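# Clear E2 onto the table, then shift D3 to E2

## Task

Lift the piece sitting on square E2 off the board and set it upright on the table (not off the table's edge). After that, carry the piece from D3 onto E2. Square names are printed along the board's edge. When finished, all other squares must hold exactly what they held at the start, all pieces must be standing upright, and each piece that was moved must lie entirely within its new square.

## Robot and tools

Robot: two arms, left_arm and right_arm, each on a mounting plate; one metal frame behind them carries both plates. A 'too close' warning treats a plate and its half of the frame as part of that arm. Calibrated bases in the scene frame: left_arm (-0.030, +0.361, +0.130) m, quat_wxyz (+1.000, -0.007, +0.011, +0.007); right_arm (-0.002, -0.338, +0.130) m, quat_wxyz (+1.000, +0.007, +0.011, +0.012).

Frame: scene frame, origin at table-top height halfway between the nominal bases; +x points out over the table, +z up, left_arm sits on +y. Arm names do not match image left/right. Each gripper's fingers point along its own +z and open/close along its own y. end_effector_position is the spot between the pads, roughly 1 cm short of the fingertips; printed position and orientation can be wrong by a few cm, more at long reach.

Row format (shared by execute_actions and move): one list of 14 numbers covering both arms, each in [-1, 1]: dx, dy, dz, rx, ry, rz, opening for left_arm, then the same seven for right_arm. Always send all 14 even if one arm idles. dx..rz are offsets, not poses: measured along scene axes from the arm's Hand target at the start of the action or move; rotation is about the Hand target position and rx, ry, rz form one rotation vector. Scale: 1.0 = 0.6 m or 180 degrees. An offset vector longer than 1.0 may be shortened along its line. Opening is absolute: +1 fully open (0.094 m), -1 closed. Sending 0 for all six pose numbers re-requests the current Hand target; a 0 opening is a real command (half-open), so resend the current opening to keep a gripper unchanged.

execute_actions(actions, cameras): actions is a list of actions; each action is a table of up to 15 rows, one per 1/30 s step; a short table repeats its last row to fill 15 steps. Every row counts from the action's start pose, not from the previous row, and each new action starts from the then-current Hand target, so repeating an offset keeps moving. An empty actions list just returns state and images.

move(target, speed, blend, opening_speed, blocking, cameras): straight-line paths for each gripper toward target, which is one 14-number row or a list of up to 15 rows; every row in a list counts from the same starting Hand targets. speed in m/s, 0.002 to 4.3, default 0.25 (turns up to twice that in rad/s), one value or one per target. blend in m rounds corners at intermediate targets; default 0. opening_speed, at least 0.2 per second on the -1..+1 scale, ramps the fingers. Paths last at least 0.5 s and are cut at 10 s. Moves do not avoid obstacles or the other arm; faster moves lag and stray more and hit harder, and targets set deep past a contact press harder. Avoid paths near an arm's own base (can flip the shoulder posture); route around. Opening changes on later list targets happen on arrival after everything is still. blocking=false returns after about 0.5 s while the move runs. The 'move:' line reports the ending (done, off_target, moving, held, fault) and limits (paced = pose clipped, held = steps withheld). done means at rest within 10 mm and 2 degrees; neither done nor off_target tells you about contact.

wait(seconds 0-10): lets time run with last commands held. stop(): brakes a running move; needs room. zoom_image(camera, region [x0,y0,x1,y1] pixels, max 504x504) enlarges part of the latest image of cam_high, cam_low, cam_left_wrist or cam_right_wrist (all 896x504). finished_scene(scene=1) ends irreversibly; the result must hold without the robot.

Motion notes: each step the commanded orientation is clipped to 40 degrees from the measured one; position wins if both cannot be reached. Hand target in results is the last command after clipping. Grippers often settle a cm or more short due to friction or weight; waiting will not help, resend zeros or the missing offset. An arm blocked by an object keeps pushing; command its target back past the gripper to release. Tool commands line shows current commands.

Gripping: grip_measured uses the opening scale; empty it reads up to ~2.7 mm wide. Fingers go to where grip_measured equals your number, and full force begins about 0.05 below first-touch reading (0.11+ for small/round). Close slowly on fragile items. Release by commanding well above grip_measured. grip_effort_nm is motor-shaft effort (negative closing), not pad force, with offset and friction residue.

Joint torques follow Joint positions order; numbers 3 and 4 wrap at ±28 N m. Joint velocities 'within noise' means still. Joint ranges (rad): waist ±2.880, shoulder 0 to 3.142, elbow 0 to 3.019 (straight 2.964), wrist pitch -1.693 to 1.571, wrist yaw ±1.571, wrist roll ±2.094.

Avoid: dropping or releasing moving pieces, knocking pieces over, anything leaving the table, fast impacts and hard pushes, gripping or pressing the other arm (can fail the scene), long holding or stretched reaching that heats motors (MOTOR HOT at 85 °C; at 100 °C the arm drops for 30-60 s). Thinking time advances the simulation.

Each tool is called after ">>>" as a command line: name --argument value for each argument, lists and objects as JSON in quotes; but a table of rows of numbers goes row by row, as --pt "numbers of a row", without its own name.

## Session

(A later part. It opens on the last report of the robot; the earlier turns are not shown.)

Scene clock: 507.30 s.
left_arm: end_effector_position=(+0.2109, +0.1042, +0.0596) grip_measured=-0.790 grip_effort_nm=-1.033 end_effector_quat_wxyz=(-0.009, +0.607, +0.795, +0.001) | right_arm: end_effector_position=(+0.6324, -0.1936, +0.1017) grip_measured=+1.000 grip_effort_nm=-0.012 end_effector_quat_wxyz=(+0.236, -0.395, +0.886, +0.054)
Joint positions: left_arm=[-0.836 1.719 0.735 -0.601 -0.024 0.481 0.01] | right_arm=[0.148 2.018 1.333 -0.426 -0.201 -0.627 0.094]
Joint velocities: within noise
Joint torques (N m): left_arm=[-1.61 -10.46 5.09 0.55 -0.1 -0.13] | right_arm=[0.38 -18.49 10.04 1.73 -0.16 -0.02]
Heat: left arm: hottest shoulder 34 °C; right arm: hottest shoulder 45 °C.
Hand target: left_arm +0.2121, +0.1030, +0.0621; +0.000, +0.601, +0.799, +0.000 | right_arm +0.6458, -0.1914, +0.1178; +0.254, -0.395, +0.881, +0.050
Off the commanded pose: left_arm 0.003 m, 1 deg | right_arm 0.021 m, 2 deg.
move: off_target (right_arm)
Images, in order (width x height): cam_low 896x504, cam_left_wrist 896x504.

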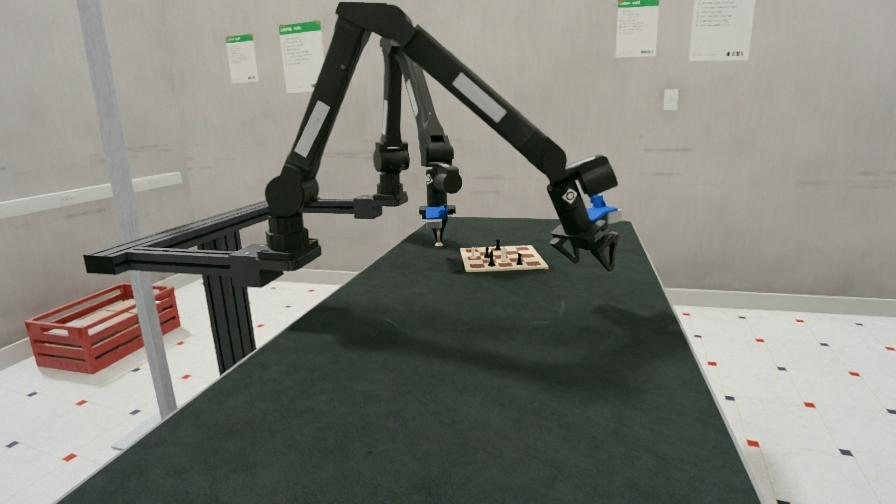

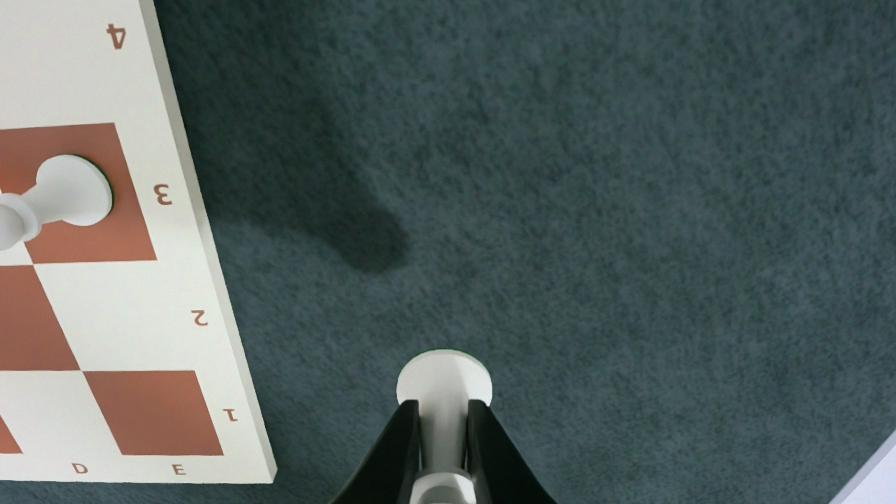

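>>> move --target '[0, 0, -0.05, 0, 0, 0, -0.88, 0, 0, 0, 0, 0, 0, 1]' --speed 0.08 --cameras '["cam_left_wrist", "cam_low"]'

>>> zoom_image --camera "cam_low" --region '[420, 200, 500, 260]'

Scene clock: 514.40 s.
left_arm: end_effector_position=(+0.2147, +0.0993, +0.0401) grip_measured=-0.790 grip_effort_nm=-1.038 end_effector_quat_wxyz=(+0.006, +0.606, +0.795, -0.002) | right_arm: end_effector_position=(+0.6324, -0.1936, +0.1017) grip_measured=+1.000 grip_effort_nm=0.002 end_effector_quat_wxyz=(+0.236, -0.395, +0.886, +0.054)
Joint positions: left_arm=[-0.836 1.771 0.725 -0.508 -0.024 0.48 0.01] | right_arm=[0.148 2.018 1.333 -0.426 -0.201 -0.627 0.094]
Joint velocities: within noise
Joint torques (N m): left_arm=[-1.49 -8.47 4.7 0.62 -0.11 -0.12] | right_arm=[0.32 -18.55 10.06 1.74 -0.16 -0.02]
Heat: left arm: hottest shoulder 34 °C; right arm: hottest shoulder 45 °C.
Hand target: left_arm +0.2120, +0.1031, +0.0320; +0.000, +0.601, +0.799, +0.000 | right_arm +0.6458, -0.1914, +0.1178; +0.254, -0.395, +0.881, +0.050
Off the commanded pose: left_arm 0.009 m, 1 deg | right_arm 0.021 m, 2 deg.
move: off_target (right_arm)
Images, in order (width x height): cam_low 896x504, cam_left_wrist 896x504.

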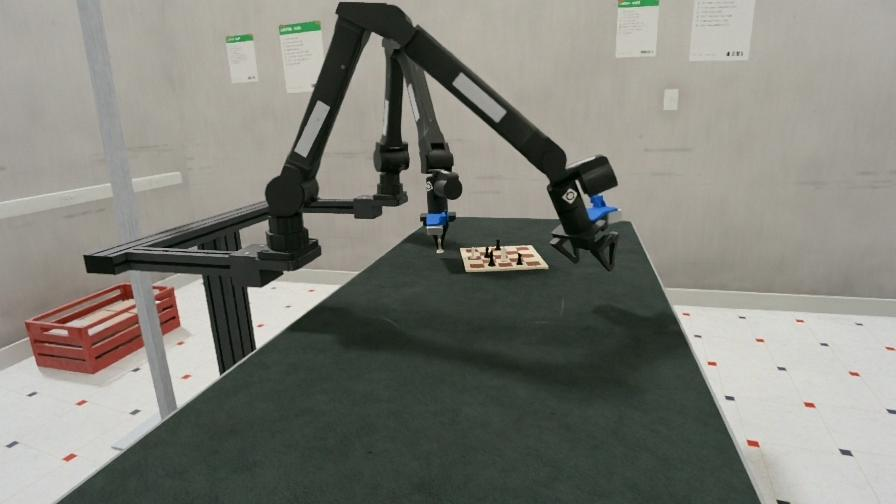

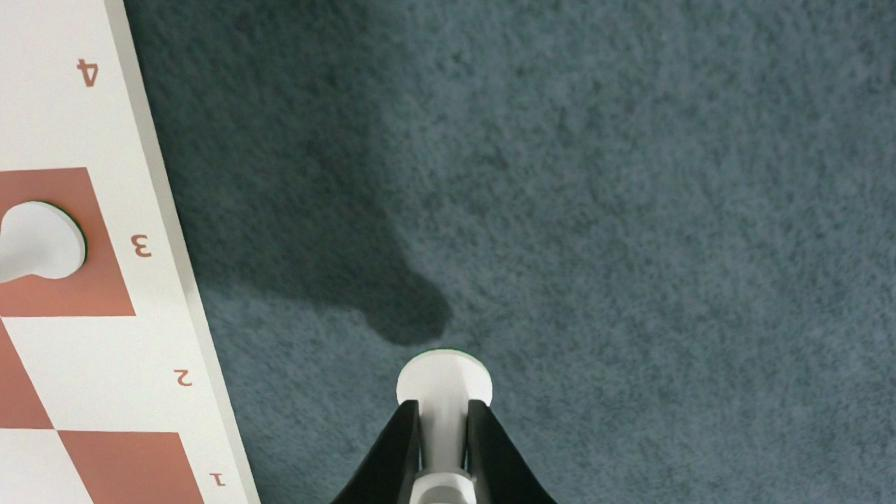

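Scaled by 6.300 from the camera's 896x504 image, which has a finer 1280x720 frame.

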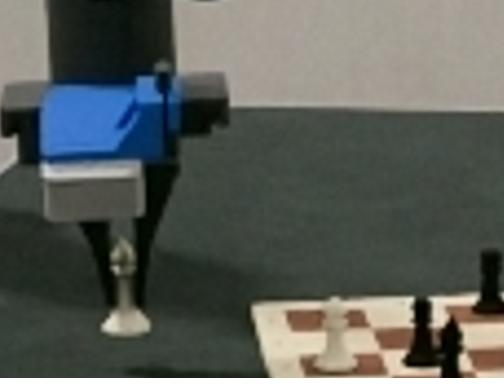

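>>> move --target '[0, 0, -0.0267, 0, 0, 0, -0.88, 0, 0, 0, 0, 0, 0, 1]' --speed 0.06 --cameras '["cam_left_wrist", "cam_low"]'

>>> zoom_image --camera "cam_low" --region '[420, 200, 500, 260]'

Scene clock: 538.30 s.
left_arm: end_effector_position=(+0.2158, +0.0976, +0.0255) grip_measured=-0.790 grip_effort_nm=-1.038 end_effector_quat_wxyz=(+0.008, +0.606, +0.795, -0.002) | right_arm: end_effector_position=(+0.6324, -0.1936, +0.1017) grip_measured=+1.000 grip_effort_nm=-0.007 end_effector_quat_wxyz=(+0.236, -0.395, +0.886, +0.054)
Joint positions: left_arm=[-0.836 1.815 0.725 -0.46 -0.024 0.48 0.01] | right_arm=[0.148 2.018 1.333 -0.426 -0.201 -0.627 0.094]
Joint velocities: within noise
Joint torques (N m): left_arm=[-1.44 -8.41 4.22 0.55 -0.11 -0.11] | right_arm=[0.32 -18.55 10.06 1.74 -0.16 -0.02]
Heat: left arm: hottest shoulder 35 °C; right arm: hottest shoulder 46 °C.
Hand target: left_arm +0.2120, +0.1031, +0.0160; +0.000, +0.601, +0.799, +0.000 | right_arm +0.6458, -0.1914, +0.1178; +0.254, -0.395, +0.881, +0.050
Off the commanded pose: left_arm 0.012 m, 1 deg | right_arm 0.021 m, 2 deg.
move: off_target (left_arm, right_arm)
Images, in order (width x height): cam_low 896x504, cam_left_wrist 896x504.

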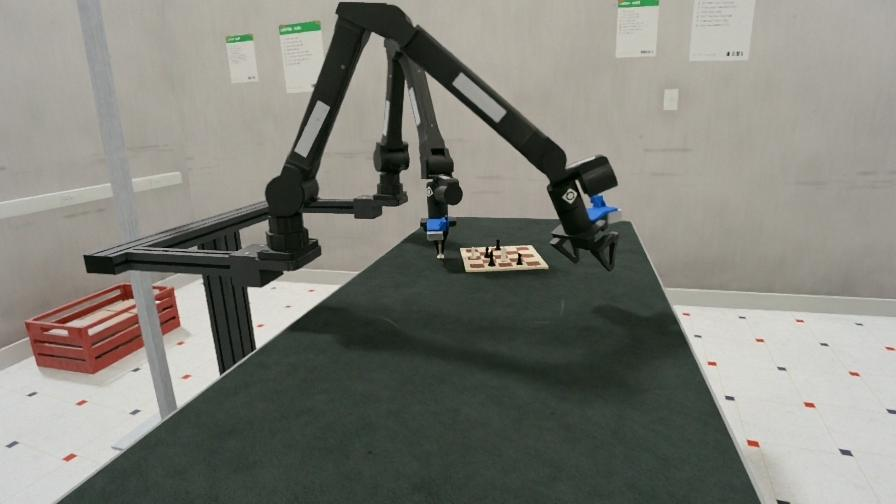

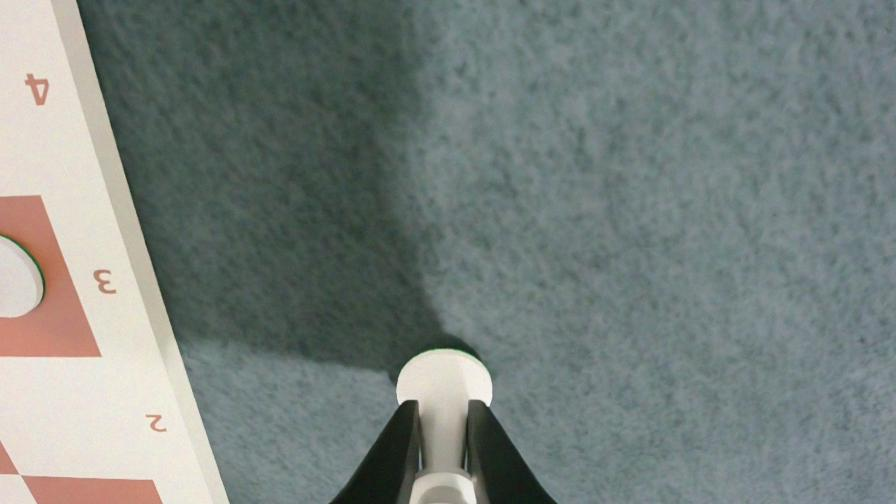

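Scaled by 6.300 from the camera's 896x504 image, which has a finer 1280x720 frame.

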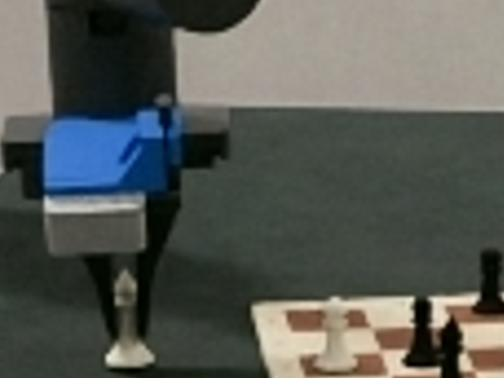

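>>> move --target '[0, 0, -0.0075, 0, 0, 0, -0.88, 0, 0, 0, 0, 0, 0, 1]' --speed 0.05 --cameras '["cam_left_wrist"]'

>>> zoom_image --camera "cam_left_wrist" --region '[350, 300, 550, 504]'

Scene clock: 549.10 s.
left_arm: end_effector_position=(+0.2165, +0.0967, +0.0227) grip_measured=-0.790 grip_effort_nm=-1.038 end_effector_quat_wxyz=(+0.010, +0.606, +0.795, -0.002) | right_arm: end_effector_position=(+0.6324, -0.1936, +0.1017) grip_measured=+1.000 grip_effort_nm=0.002 end_effector_quat_wxyz=(+0.236, -0.395, +0.886, +0.054)
Joint positions: left_arm=[-0.836 1.823 0.725 -0.447 -0.024 0.48 0.01] | right_arm=[0.148 2.018 1.333 -0.426 -0.201 -0.627 0.094]
Joint velocities: within noise
Joint torques (N m): left_arm=[-1.38 -8.12 4.11 0.7 -0.11 -0.11] | right_arm=[0.32 -18.55 10.06 1.73 -0.16 -0.02]
Heat: left arm: hottest shoulder 34 °C; right arm: hottest shoulder 46 °C.
Hand target: left_arm +0.2120, +0.1030, +0.0115; +0.000, +0.601, +0.799, +0.000 | right_arm +0.6458, -0.1914, +0.1178; +0.254, -0.395, +0.881, +0.050
Off the commanded pose: left_arm 0.014 m, 1 deg | right_arm 0.021 m, 2 deg.
move: off_target (left_arm, right_arm)
Images, in order (width x height): cam_left_wrist 896x504.

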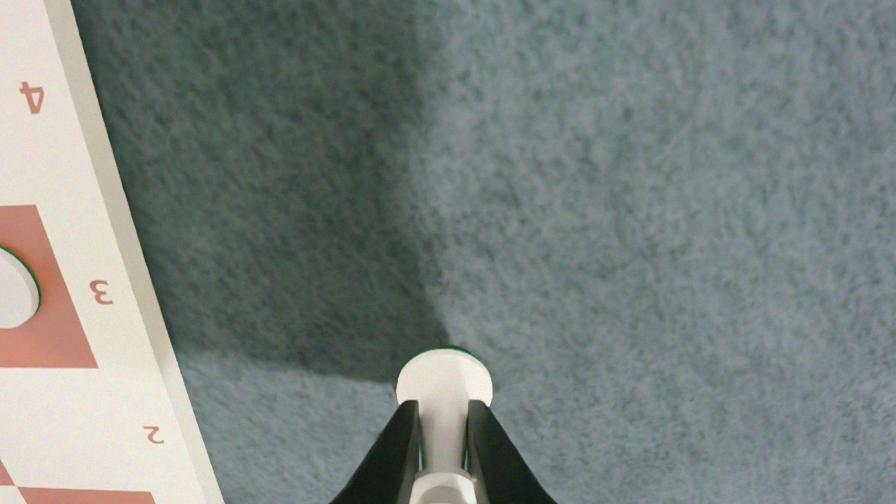

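Scaled by 2.471 from the camera's 896x504 image, which has a finer 1280x720 frame.

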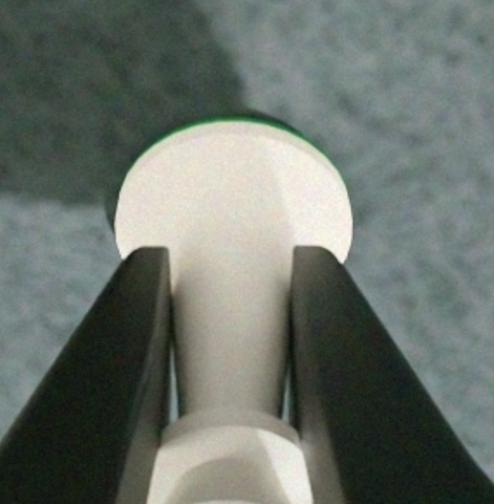

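>>> move --target '[0, 0, -0.0045, 0, 0, 0, -0.88, 0, 0, 0, 0, 0, 0, 1]' --speed 0.05 --cameras '["cam_left_wrist"]'

>>> zoom_image --camera "cam_left_wrist" --region '[350, 300, 550, 504]'

Scene clock: 556.40 s.
left_arm: end_effector_position=(+0.2167, +0.0965, +0.0227) grip_measured=-0.790 grip_effort_nm=-1.038 end_effector_quat_wxyz=(+0.011, +0.606, +0.795, -0.003) | right_arm: end_effector_position=(+0.6324, -0.1936, +0.1017) grip_measured=+1.000 grip_effort_nm=-0.002 end_effector_quat_wxyz=(+0.236, -0.395, +0.886, +0.054)
Joint positions: left_arm=[-0.836 1.823 0.725 -0.446 -0.024 0.48 0.01] | right_arm=[0.148 2.018 1.333 -0.426 -0.201 -0.627 0.094]
Joint velocities: within noise
Joint torques (N m): left_arm=[-1.38 -7.59 4.1 0.95 -0.11 -0.11] | right_arm=[0.32 -18.55 10.06 1.73 -0.16 -0.02]
Heat: left arm: hottest shoulder 34 °C; right arm: hottest shoulder 46 °C.
Hand target: left_arm +0.2120, +0.1030, +0.0088; +0.000, +0.601, +0.799, +0.000 | right_arm +0.6458, -0.1914, +0.1178; +0.254, -0.395, +0.881, +0.050
Off the commanded pose: left_arm 0.016 m, 1 deg | right_arm 0.021 m, 2 deg.
move: off_target (left_arm, right_arm)
Images, in order (width x height): cam_left_wrist 896x504.

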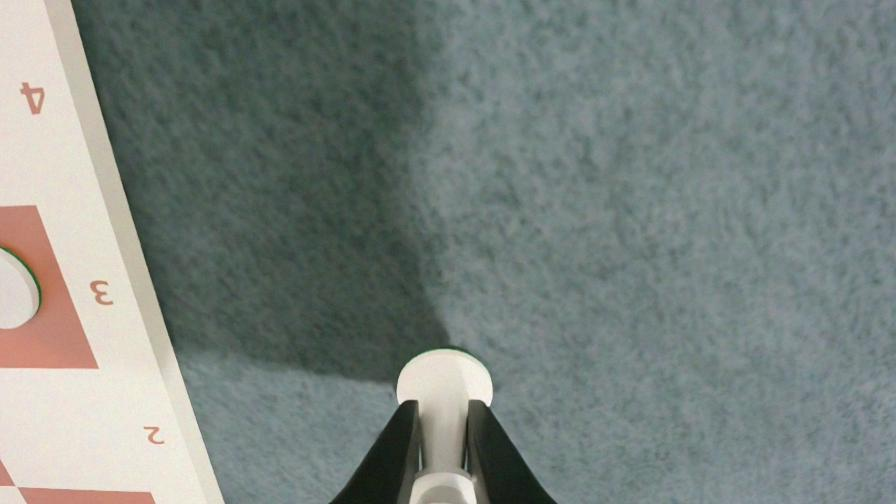

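Scaled by 2.471 from the camera's 896x504 image, which has a finer 1280x720 frame.

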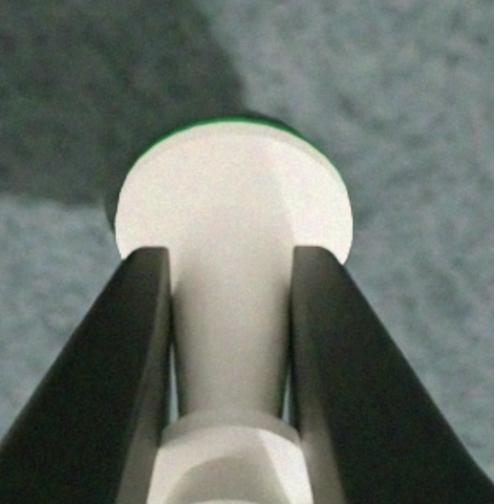

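>>> move --pt "0 0 0.0055 0 0 0 -0.88 0 0 0 0 0 0 1" --pt "0 0 0.0055 0 0 0 0.0 0 0 0 0 0 0 1" --speed '[0.05, 0.05]' --opening_speed 0.8 --cameras '["cam_left_wrist", "cam_low"]'

>>> zoom_image --camera "cam_low" --region '[420, 200, 500, 260]'

Scene clock: 570.70 s.
left_arm: end_effector_position=(+0.2167, +0.0965, +0.0227) grip_measured=-0.002 grip_effort_nm=0.110 end_effector_quat_wxyz=(+0.011, +0.606, +0.795, -0.003) | right_arm: end_effector_position=(+0.6324, -0.1936, +0.1017) grip_measured=+1.000 grip_effort_nm=-0.007 end_effector_quat_wxyz=(+0.236, -0.395, +0.886, +0.054)
Joint positions: left_arm=[-0.836 1.823 0.725 -0.446 -0.024 0.48 0.047] | right_arm=[0.148 2.018 1.333 -0.426 -0.201 -0.627 0.094]
Joint velocities: within noise
Joint torques (N m): left_arm=[-1.44 -8.23 4.14 0.58 -0.11 -0.11] | right_arm=[0.32 -18.55 10.07 1.73 -0.16 -0.02]
Heat: left arm: hottest shoulder 34 °C; right arm: hottest shoulder 46 °C.
Hand target: left_arm +0.2120, +0.1030, +0.0121; +0.000, +0.601, +0.799, +0.000 | right_arm +0.6458, -0.1914, +0.1178; +0.254, -0.395, +0.881, +0.050
Off the commanded pose: left_arm 0.013 m, 1 deg | right_arm 0.021 m, 2 deg.
move: off_target (left_arm, right_arm); target 2's new opening was sent with left_arm's hand 0.013 m and 1 deg from that target
Images, in order (width x height): cam_low 896x504, cam_left_wrist 896x504.

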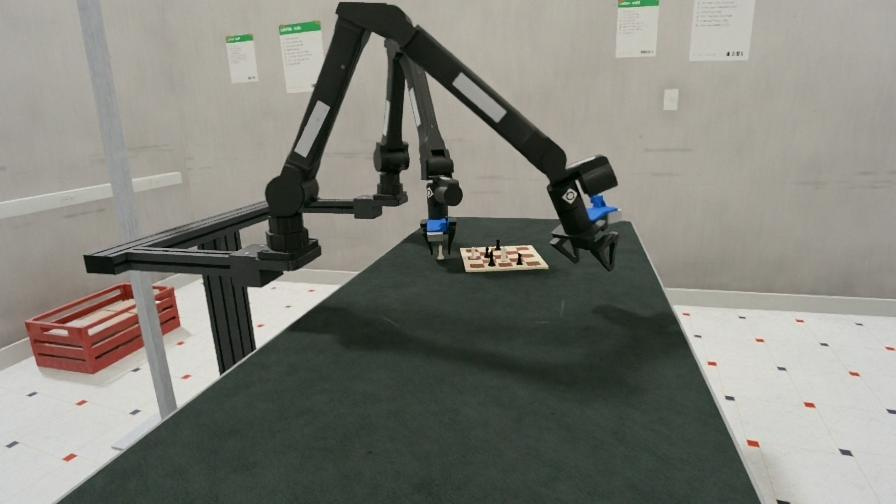

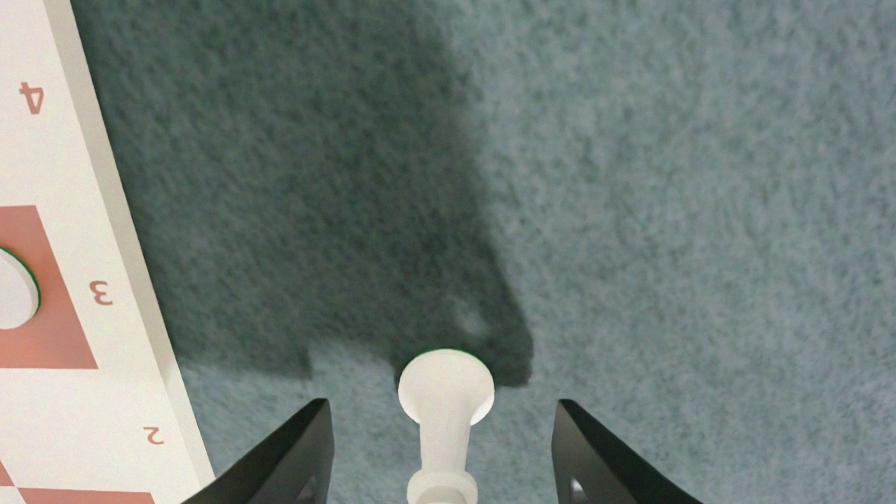

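Scaled by 6.300 from the camera's 896x504 image, which has a finer 1280x720 frame.

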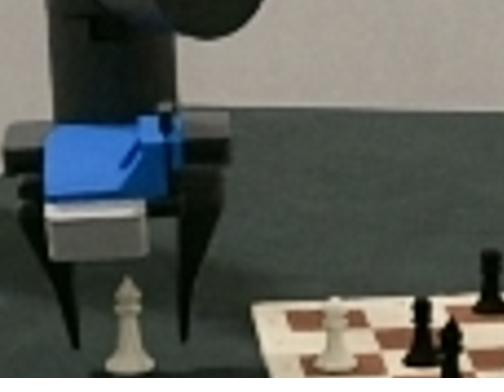

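>>> move --pt "0 0 0.13 0 0 0 0.06 0 0 0 0 0 0 1" --pt "0.2308 0.0008 0.1548 0 0 0.5067 0.06 0 0 0 0 0 0 1" --speed '[0.12, 0.35]' --blend '[0.02, 0]' --opening_speed 0.3 --cameras '["cam_left_wrist", "cam_low", "cam_high"]'

>>> zoom_image --camera "cam_low" --region '[420, 180, 570, 280]'

>>> zoom_image --camera "cam_left_wrist" --region '[200, 0, 704, 504]'

Scene clock: 617.23 s.
left_arm: end_effector_position=(+0.3399, +0.1069, +0.1084) grip_measured=+0.058 grip_effort_nm=0.105 end_effector_quat_wxyz=(+0.003, -0.140, +0.990, -0.003) | right_arm: end_effector_position=(+0.6324, -0.1936, +0.1017) grip_measured=+1.000 grip_effort_nm=-0.002 end_effector_quat_wxyz=(+0.236, -0.395, +0.886, +0.054)
Joint positions: left_arm=[-0.622 1.773 1.027 -0.807 -0.024 -0.89 0.05] | right_arm=[0.148 2.018 1.333 -0.426 -0.201 -0.627 0.094]
Joint velocities: within noise
Joint torques (N m): left_arm=[-1.03 -10.11 10.66 -0.46 -0.17 -0.15] | right_arm=[0.32 -18.55 10.06 1.74 -0.16 -0.02]
Heat: left arm: hottest shoulder 34 °C; right arm: hottest shoulder 46 °C.
Hand target: left_arm +0.3507, +0.1035, +0.1050; +0.000, -0.150, +0.989, +0.000 | right_arm +0.6458, -0.1914, +0.1178; +0.254, -0.395, +0.881, +0.050
Off the commanded pose: left_arm 0.012 m, 1 deg | right_arm 0.021 m, 2 deg.
move: off_target (left_arm, right_arm)
Images, in order (width x height): cam_high 896x504, cam_low 896x504, cam_left_wrist 896x504.

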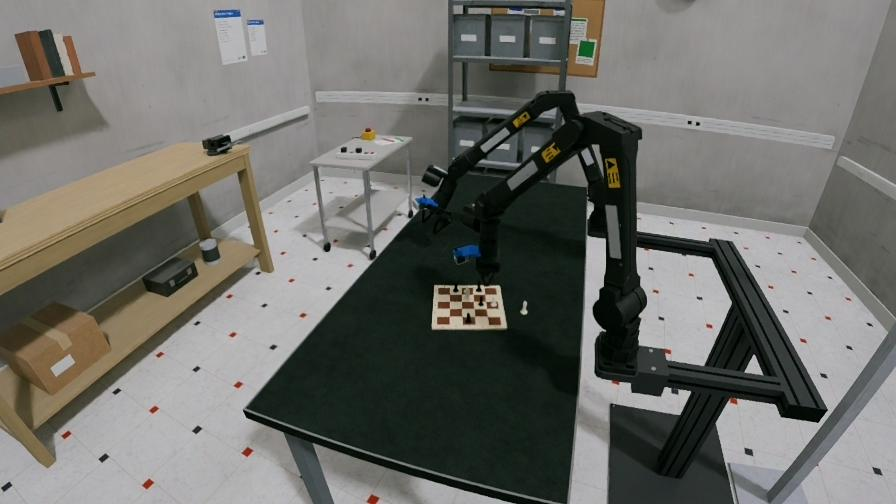

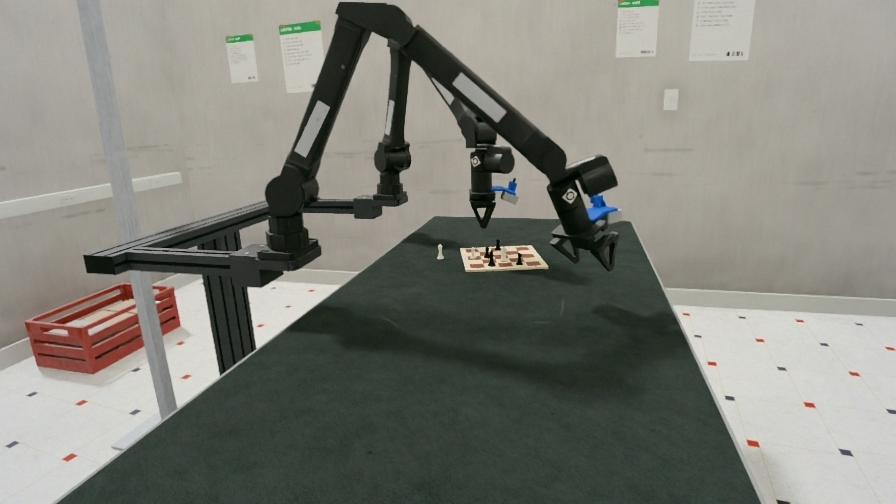

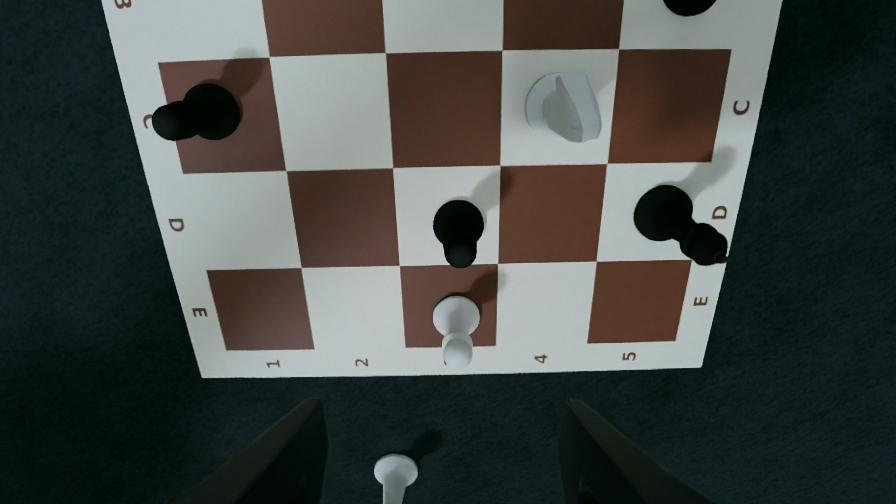

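Scaled by 3.360 from the camera's 896x504 image, which has a finer 1280x720 frame.

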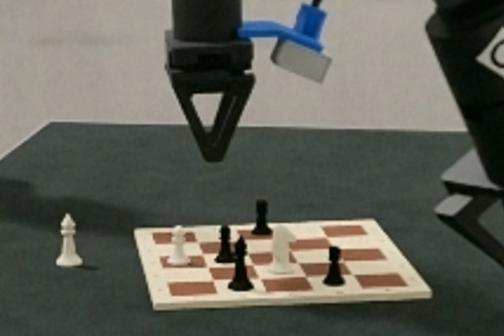

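Scaled by 1.000.

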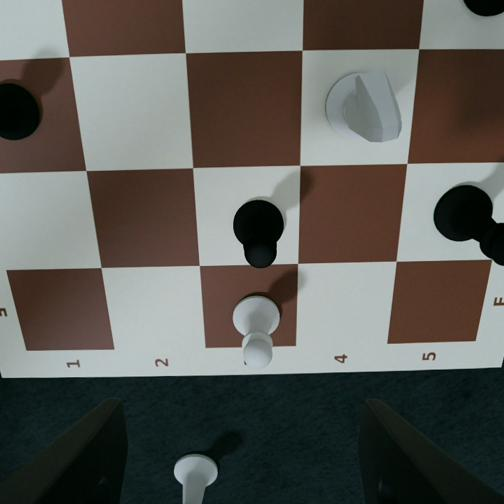

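>>> move --target '[0.0065, -0.0008, -0.0933, 0, 0, 0.0067, 0.06, 0, 0, 0, 0, 0, 0, 1]' --speed 0.12 --cameras '["cam_left_wrist", "cam_low"]'

>>> zoom_image --camera "cam_low" --region '[440, 180, 560, 280]'

Scene clock: 644.10 s.
left_arm: end_effector_position=(+0.3425, +0.1057, +0.0527) grip_measured=+0.058 grip_effort_nm=0.105 end_effector_quat_wxyz=(-0.005, -0.149, +0.989, +0.005) | right_arm: end_effector_position=(+0.6324, -0.1936, +0.1017) grip_measured=+1.000 grip_effort_nm=0.002 end_effector_quat_wxyz=(+0.236, -0.395, +0.886, +0.054)
Joint positions: left_arm=[-0.618 1.903 1.027 -0.701 -0.024 -0.904 0.05] | right_arm=[0.148 2.018 1.333 -0.426 -0.201 -0.627 0.094]
Joint velocities: within noise
Joint torques (N m): left_arm=[-0.91 -11.69 8.46 0.54 -0.17 -0.14] | right_arm=[0.32 -18.55 10.06 1.73 -0.16 -0.02]
Heat: left arm: hottest shoulder 33 °C; right arm: hottest shoulder 46 °C.
Hand target: left_arm +0.3545, +0.1030, +0.0490; +0.000, -0.160, +0.987, +0.000 | right_arm +0.6458, -0.1914, +0.1178; +0.254, -0.395, +0.881, +0.050
Off the commanded pose: left_arm 0.013 m, 2 deg | right_arm 0.021 m, 2 deg.
move: off_target (left_arm, right_arm)
Images, in order (width x height): cam_low 896x504, cam_left_wrist 896x504.

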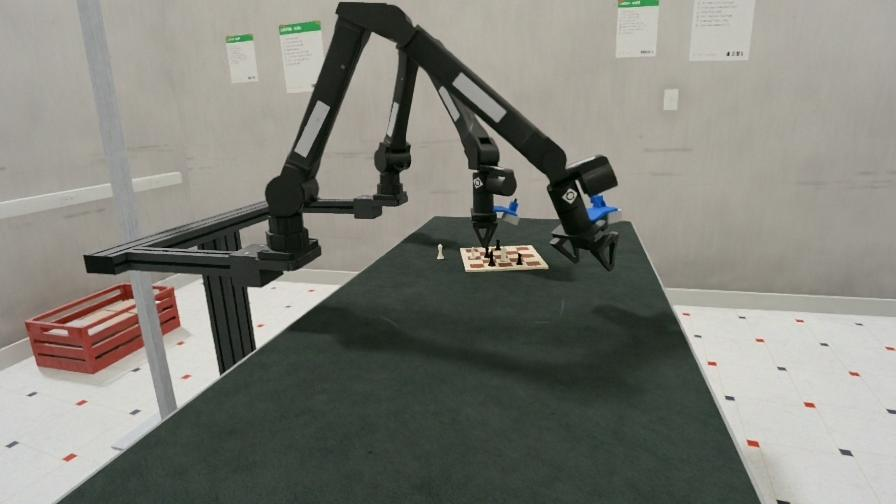

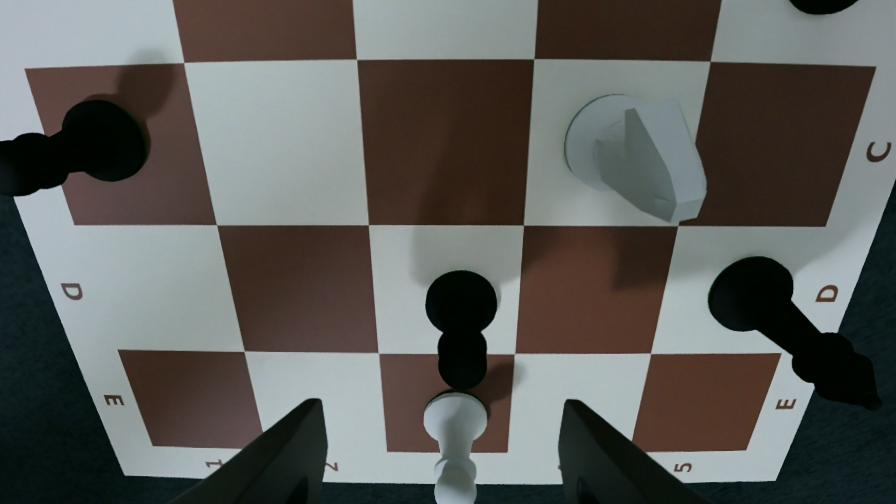

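Scaled by 4.200 from the camera's 896x504 image, which has a finer 1280x720 frame.

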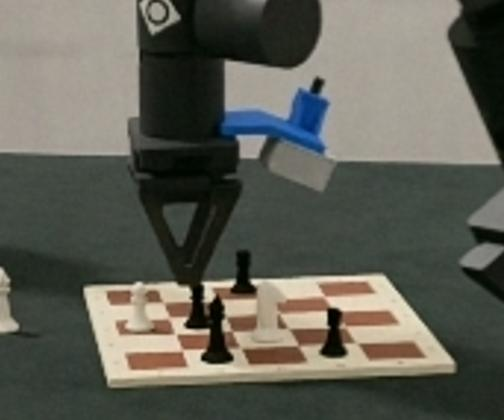

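>>> move --target '[0.0113, -0.0012, -0.0350, 0, 0, 0, 0.06, 0, 0, 0, 0, 0, 0, 1]' --speed 0.1 --cameras '["cam_left_wrist", "cam_low"]'

>>> zoom_image --camera "cam_low" --region '[440, 200, 560, 280]'

Scene clock: 663.10 s.
left_arm: end_effector_position=(+0.3462, +0.1072, +0.0324) grip_measured=+0.058 grip_effort_nm=0.105 end_effector_quat_wxyz=(-0.007, -0.153, +0.988, +0.007) | right_arm: end_effector_position=(+0.6324, -0.1936, +0.1017) grip_measured=+1.000 grip_effort_nm=0.002 end_effector_quat_wxyz=(+0.236, -0.395, +0.886, +0.054)
Joint positions: left_arm=[-0.61 1.953 1.033 -0.661 -0.024 -0.905 0.05] | right_arm=[0.148 2.018 1.333 -0.426 -0.201 -0.627 0.094]
Joint velocities: within noise
Joint torques (N m): left_arm=[-0.97 -11.63 8.94 0.58 -0.17 -0.07] | right_arm=[0.32 -18.55 10.04 1.73 -0.16 -0.02]
Heat: left arm: hottest shoulder 34 °C; right arm: hottest shoulder 46 °C.
Hand target: left_arm +0.3613, +0.1024, +0.0280; +0.000, -0.161, +0.987, +0.000 | right_arm +0.6458, -0.1914, +0.1178; +0.254, -0.395, +0.881, +0.050
Off the commanded pose: left_arm 0.016 m, 1 deg | right_arm 0.021 m, 2 deg.
move: off_target (left_arm, right_arm)
Images, in order (width x height): cam_low 896x504, cam_left_wrist 896x504.

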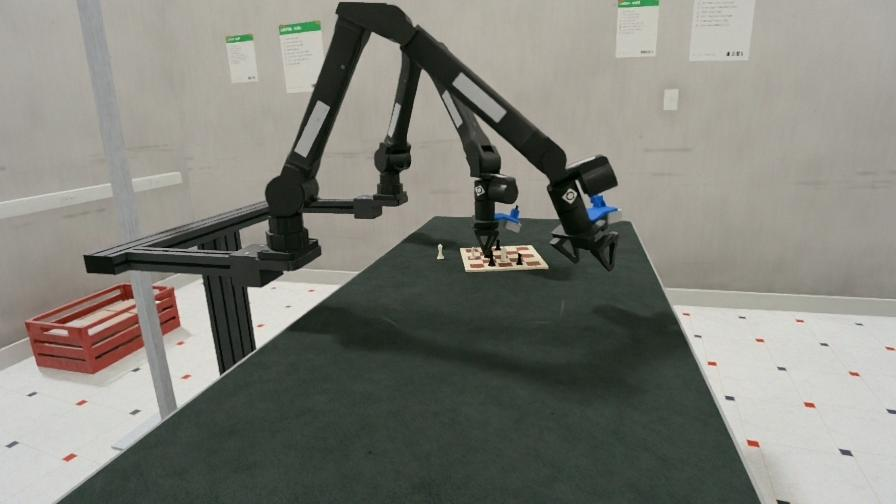

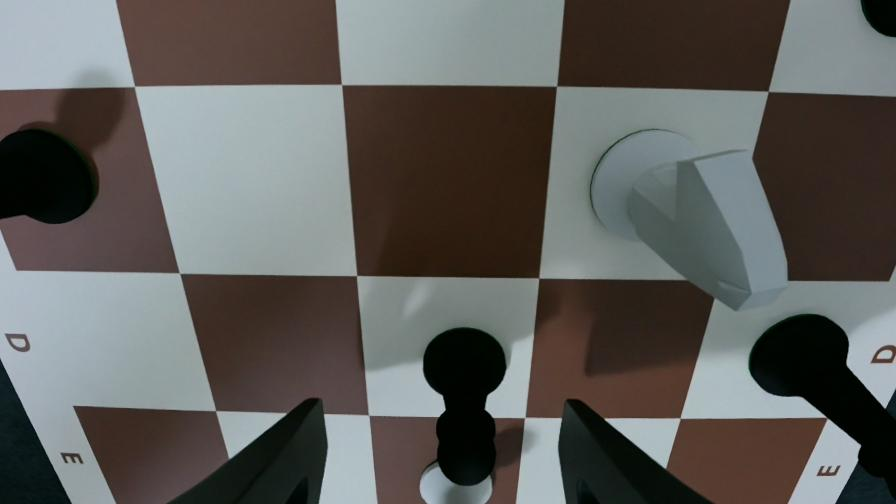

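Scaled by 4.200 from the camera's 896x504 image, which has a finer 1280x720 frame.

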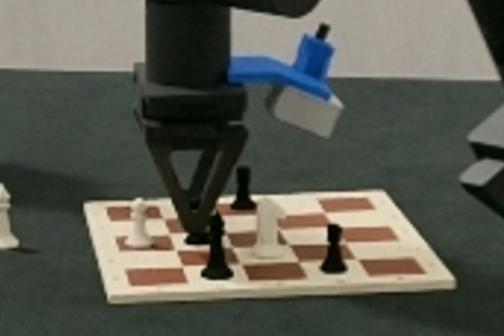

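>>> move --target '[0.0078, -0.0055, -0.0150, 0, 0, 0, 0.06, 0, 0, 0, 0, 0, 0, 1]' --speed 0.1 --cameras '["cam_left_wrist", "cam_low"]'

>>> zoom_image --camera "cam_low" --region '[440, 200, 560, 280]'

Scene clock: 679.30 s.
left_arm: end_effector_position=(+0.3521, +0.1030, +0.0258) grip_measured=+0.058 grip_effort_nm=0.105 end_effector_quat_wxyz=(-0.005, -0.153, +0.988, +0.005) | right_arm: end_effector_position=(+0.6324, -0.1936, +0.1017) grip_measured=+1.000 grip_effort_nm=0.002 end_effector_quat_wxyz=(+0.236, -0.395, +0.886, +0.054)
Joint positions: left_arm=[-0.61 1.977 1.051 -0.648 -0.024 -0.905 0.05] | right_arm=[0.148 2.018 1.333 -0.426 -0.201 -0.627 0.094]
Joint velocities: within noise
Joint torques (N m): left_arm=[-0.97 -11.52 8.87 0.53 -0.17 -0.06] | right_arm=[0.32 -18.55 10.06 1.73 -0.16 -0.02]
Heat: left arm: hottest shoulder 35 °C; right arm: hottest shoulder 46 °C.
Hand target: left_arm +0.3658, +0.0992, +0.0189; +0.000, -0.161, +0.987, +0.000 | right_arm +0.6458, -0.1914, +0.1178; +0.254, -0.395, +0.881, +0.050
Off the commanded pose: left_arm 0.016 m, 1 deg | right_arm 0.021 m, 2 deg.
move: off_target (left_arm, right_arm)
Images, in order (width x height): cam_low 896x504, cam_left_wrist 896x504.

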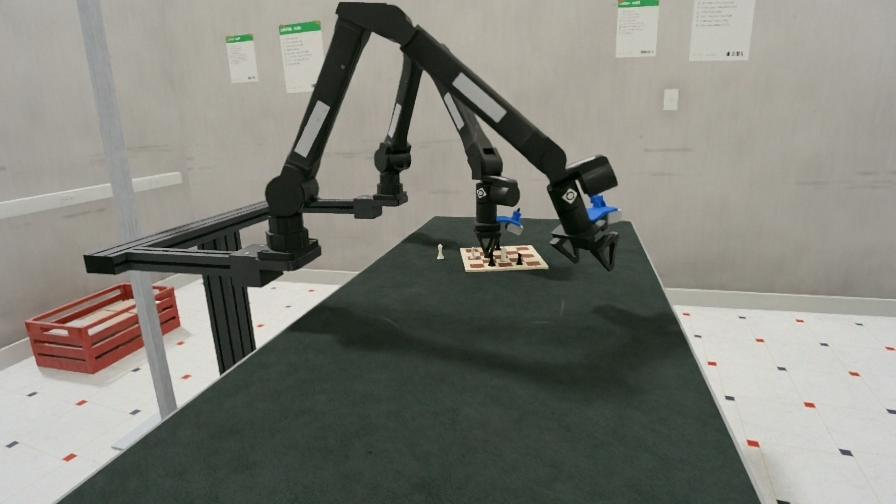

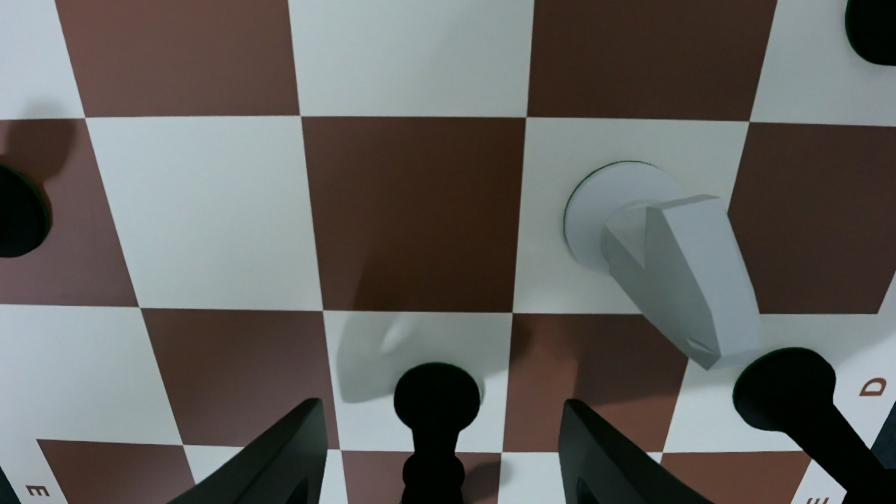

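Scaled by 4.200 from the camera's 896x504 image, which has a finer 1280x720 frame.

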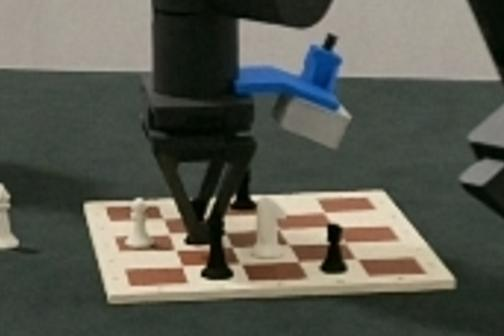

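>>> move --target '[0, 0, 0, 0, 0, 0, -0.92, 0, 0, 0, 0, 0, 0, 1]' --opening_speed 0.5 --cameras '["cam_left_wrist"]'

>>> zoom_image --camera "cam_left_wrist" --region '[300, 252, 600, 504]'

Scene clock: 690.80 s.
left_arm: end_effector_position=(+0.3521, +0.1030, +0.0258) grip_measured=-0.810 grip_effort_nm=-1.023 end_effector_quat_wxyz=(-0.005, -0.153, +0.988, +0.005) | right_arm: end_effector_position=(+0.6324, -0.1936, +0.1017) grip_measured=+1.000 grip_effort_nm=-0.007 end_effector_quat_wxyz=(+0.236, -0.395, +0.886, +0.054)
Joint positions: left_arm=[-0.61 1.977 1.051 -0.648 -0.024 -0.905 0.009] | right_arm=[0.148 2.018 1.333 -0.426 -0.201 -0.627 0.094]
Joint velocities: within noise
Joint torques (N m): left_arm=[-0.91 -11.52 8.87 0.53 -0.17 -0.07] | right_arm=[0.32 -18.55 10.06 1.73 -0.16 -0.02]
Heat: left arm: hottest shoulder 35 °C; right arm: hottest shoulder 46 °C.
Hand target: left_arm +0.3658, +0.0992, +0.0189; +0.000, -0.161, +0.987, +0.000 | right_arm +0.6458, -0.1914, +0.1178; +0.254, -0.395, +0.881, +0.050
Off the commanded pose: left_arm 0.016 m, 1 deg | right_arm 0.021 m, 2 deg.
move: off_target (left_arm, right_arm)
Images, in order (width x height): cam_left_wrist 896x504.

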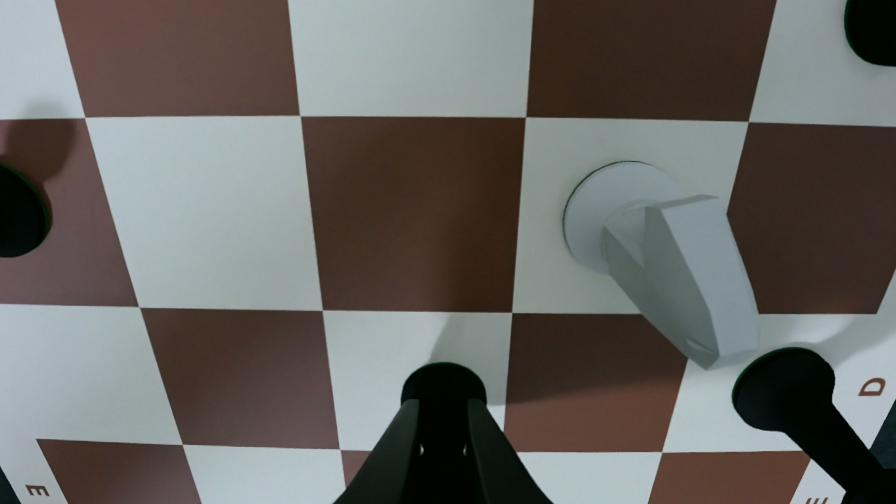

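Scaled by 1.680 from the camera's 896x504 image, which has a finer 1280x720 frame.

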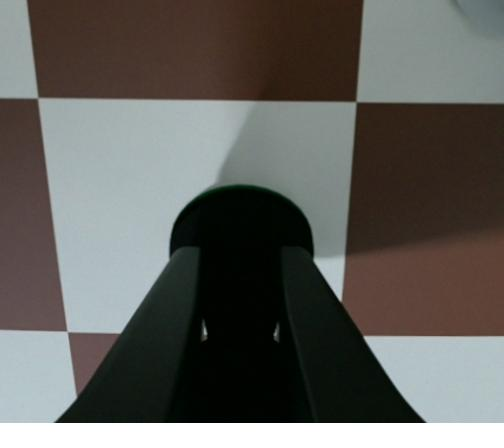

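>>> move --pt "-0.0228 0.0063 0.1268 0 0 0 -0.92 0 0 0 0 0 0 1" --pt "-0.103 0.053 0.1268 0 0 -0.5124 -0.92 0 0 0 0 0 0 1" --speed '[0.12, 0.35]' --blend '[0.015, 0]' --cameras '["cam_left_wrist", "cam_low"]'

>>> zoom_image --camera "cam_low" --region '[420, 180, 560, 280]'

Scene clock: 725.87 s.
left_arm: end_effector_position=(+0.3061, +0.1340, +0.0929) grip_measured=-0.811 grip_effort_nm=-1.038 end_effector_quat_wxyz=(-0.008, +0.592, +0.806, +0.000) | right_arm: end_effector_position=(+0.6324, -0.1936, +0.1017) grip_measured=+1.000 grip_effort_nm=-0.002 end_effector_quat_wxyz=(+0.236, -0.395, +0.886, +0.054)
Joint positions: left_arm=[-0.615 1.73 0.904 -0.751 -0.025 0.664 0.009] | right_arm=[0.148 2.018 1.333 -0.426 -0.201 -0.627 0.094]
Joint velocities: within noise
Joint torques (N m): left_arm=[-2.32 -11.93 6 0.55 -0.01 0.1] | right_arm=[0.32 -18.49 10.04 1.73 -0.16 -0.02]
Heat: left arm: hottest shoulder 36 °C; right arm: hottest shoulder 46 °C.
Hand target: left_arm +0.3041, +0.1308, +0.0950; +0.000, +0.600, +0.800, +0.000 | right_arm +0.6458, -0.1914, +0.1178; +0.254, -0.395, +0.881, +0.050
Off the commanded pose: left_arm 0.004 m, 2 deg | right_arm 0.021 m, 2 deg.
move: off_target (right_arm)
Images, in order (width x height): cam_low 896x504, cam_left_wrist 896x504.

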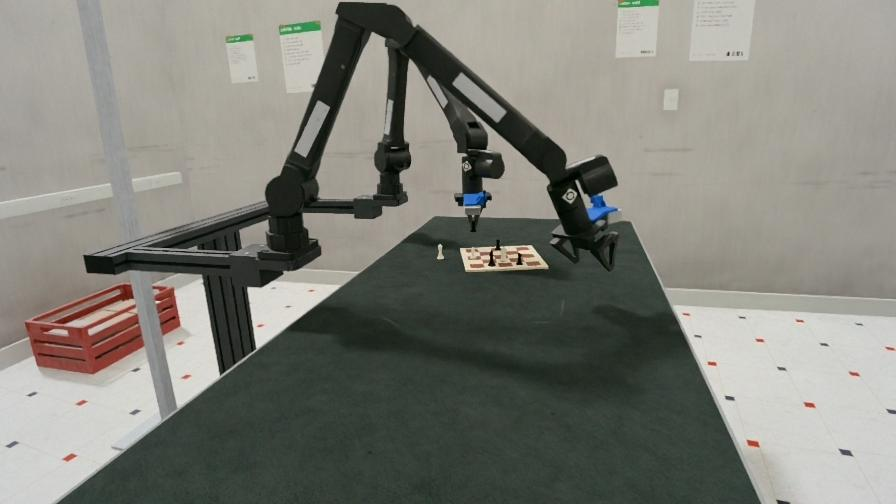

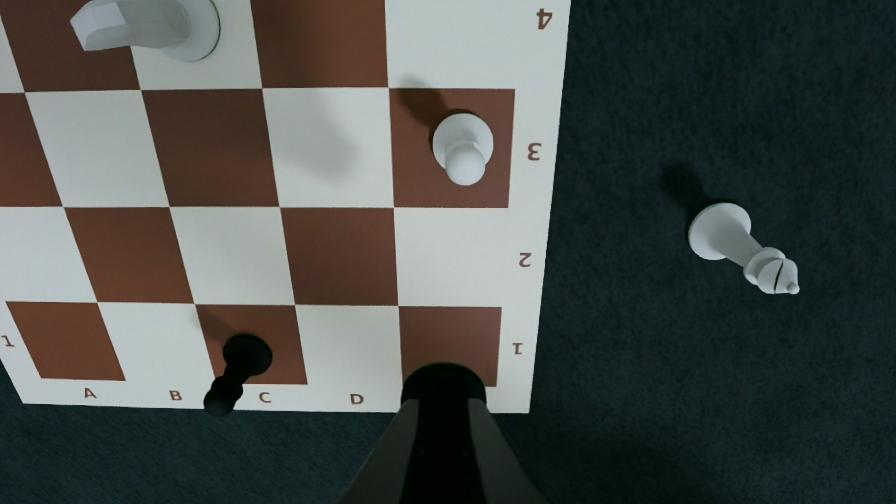

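Scaled by 3.600 from the camera's 896x504 image, which has a finer 1280x720 frame.

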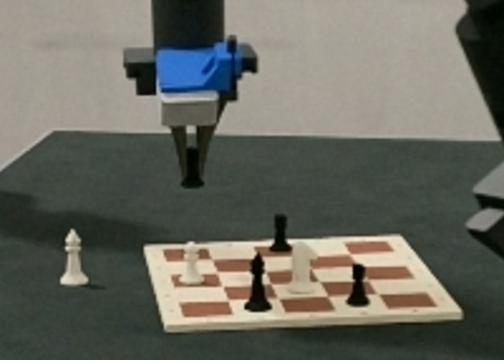

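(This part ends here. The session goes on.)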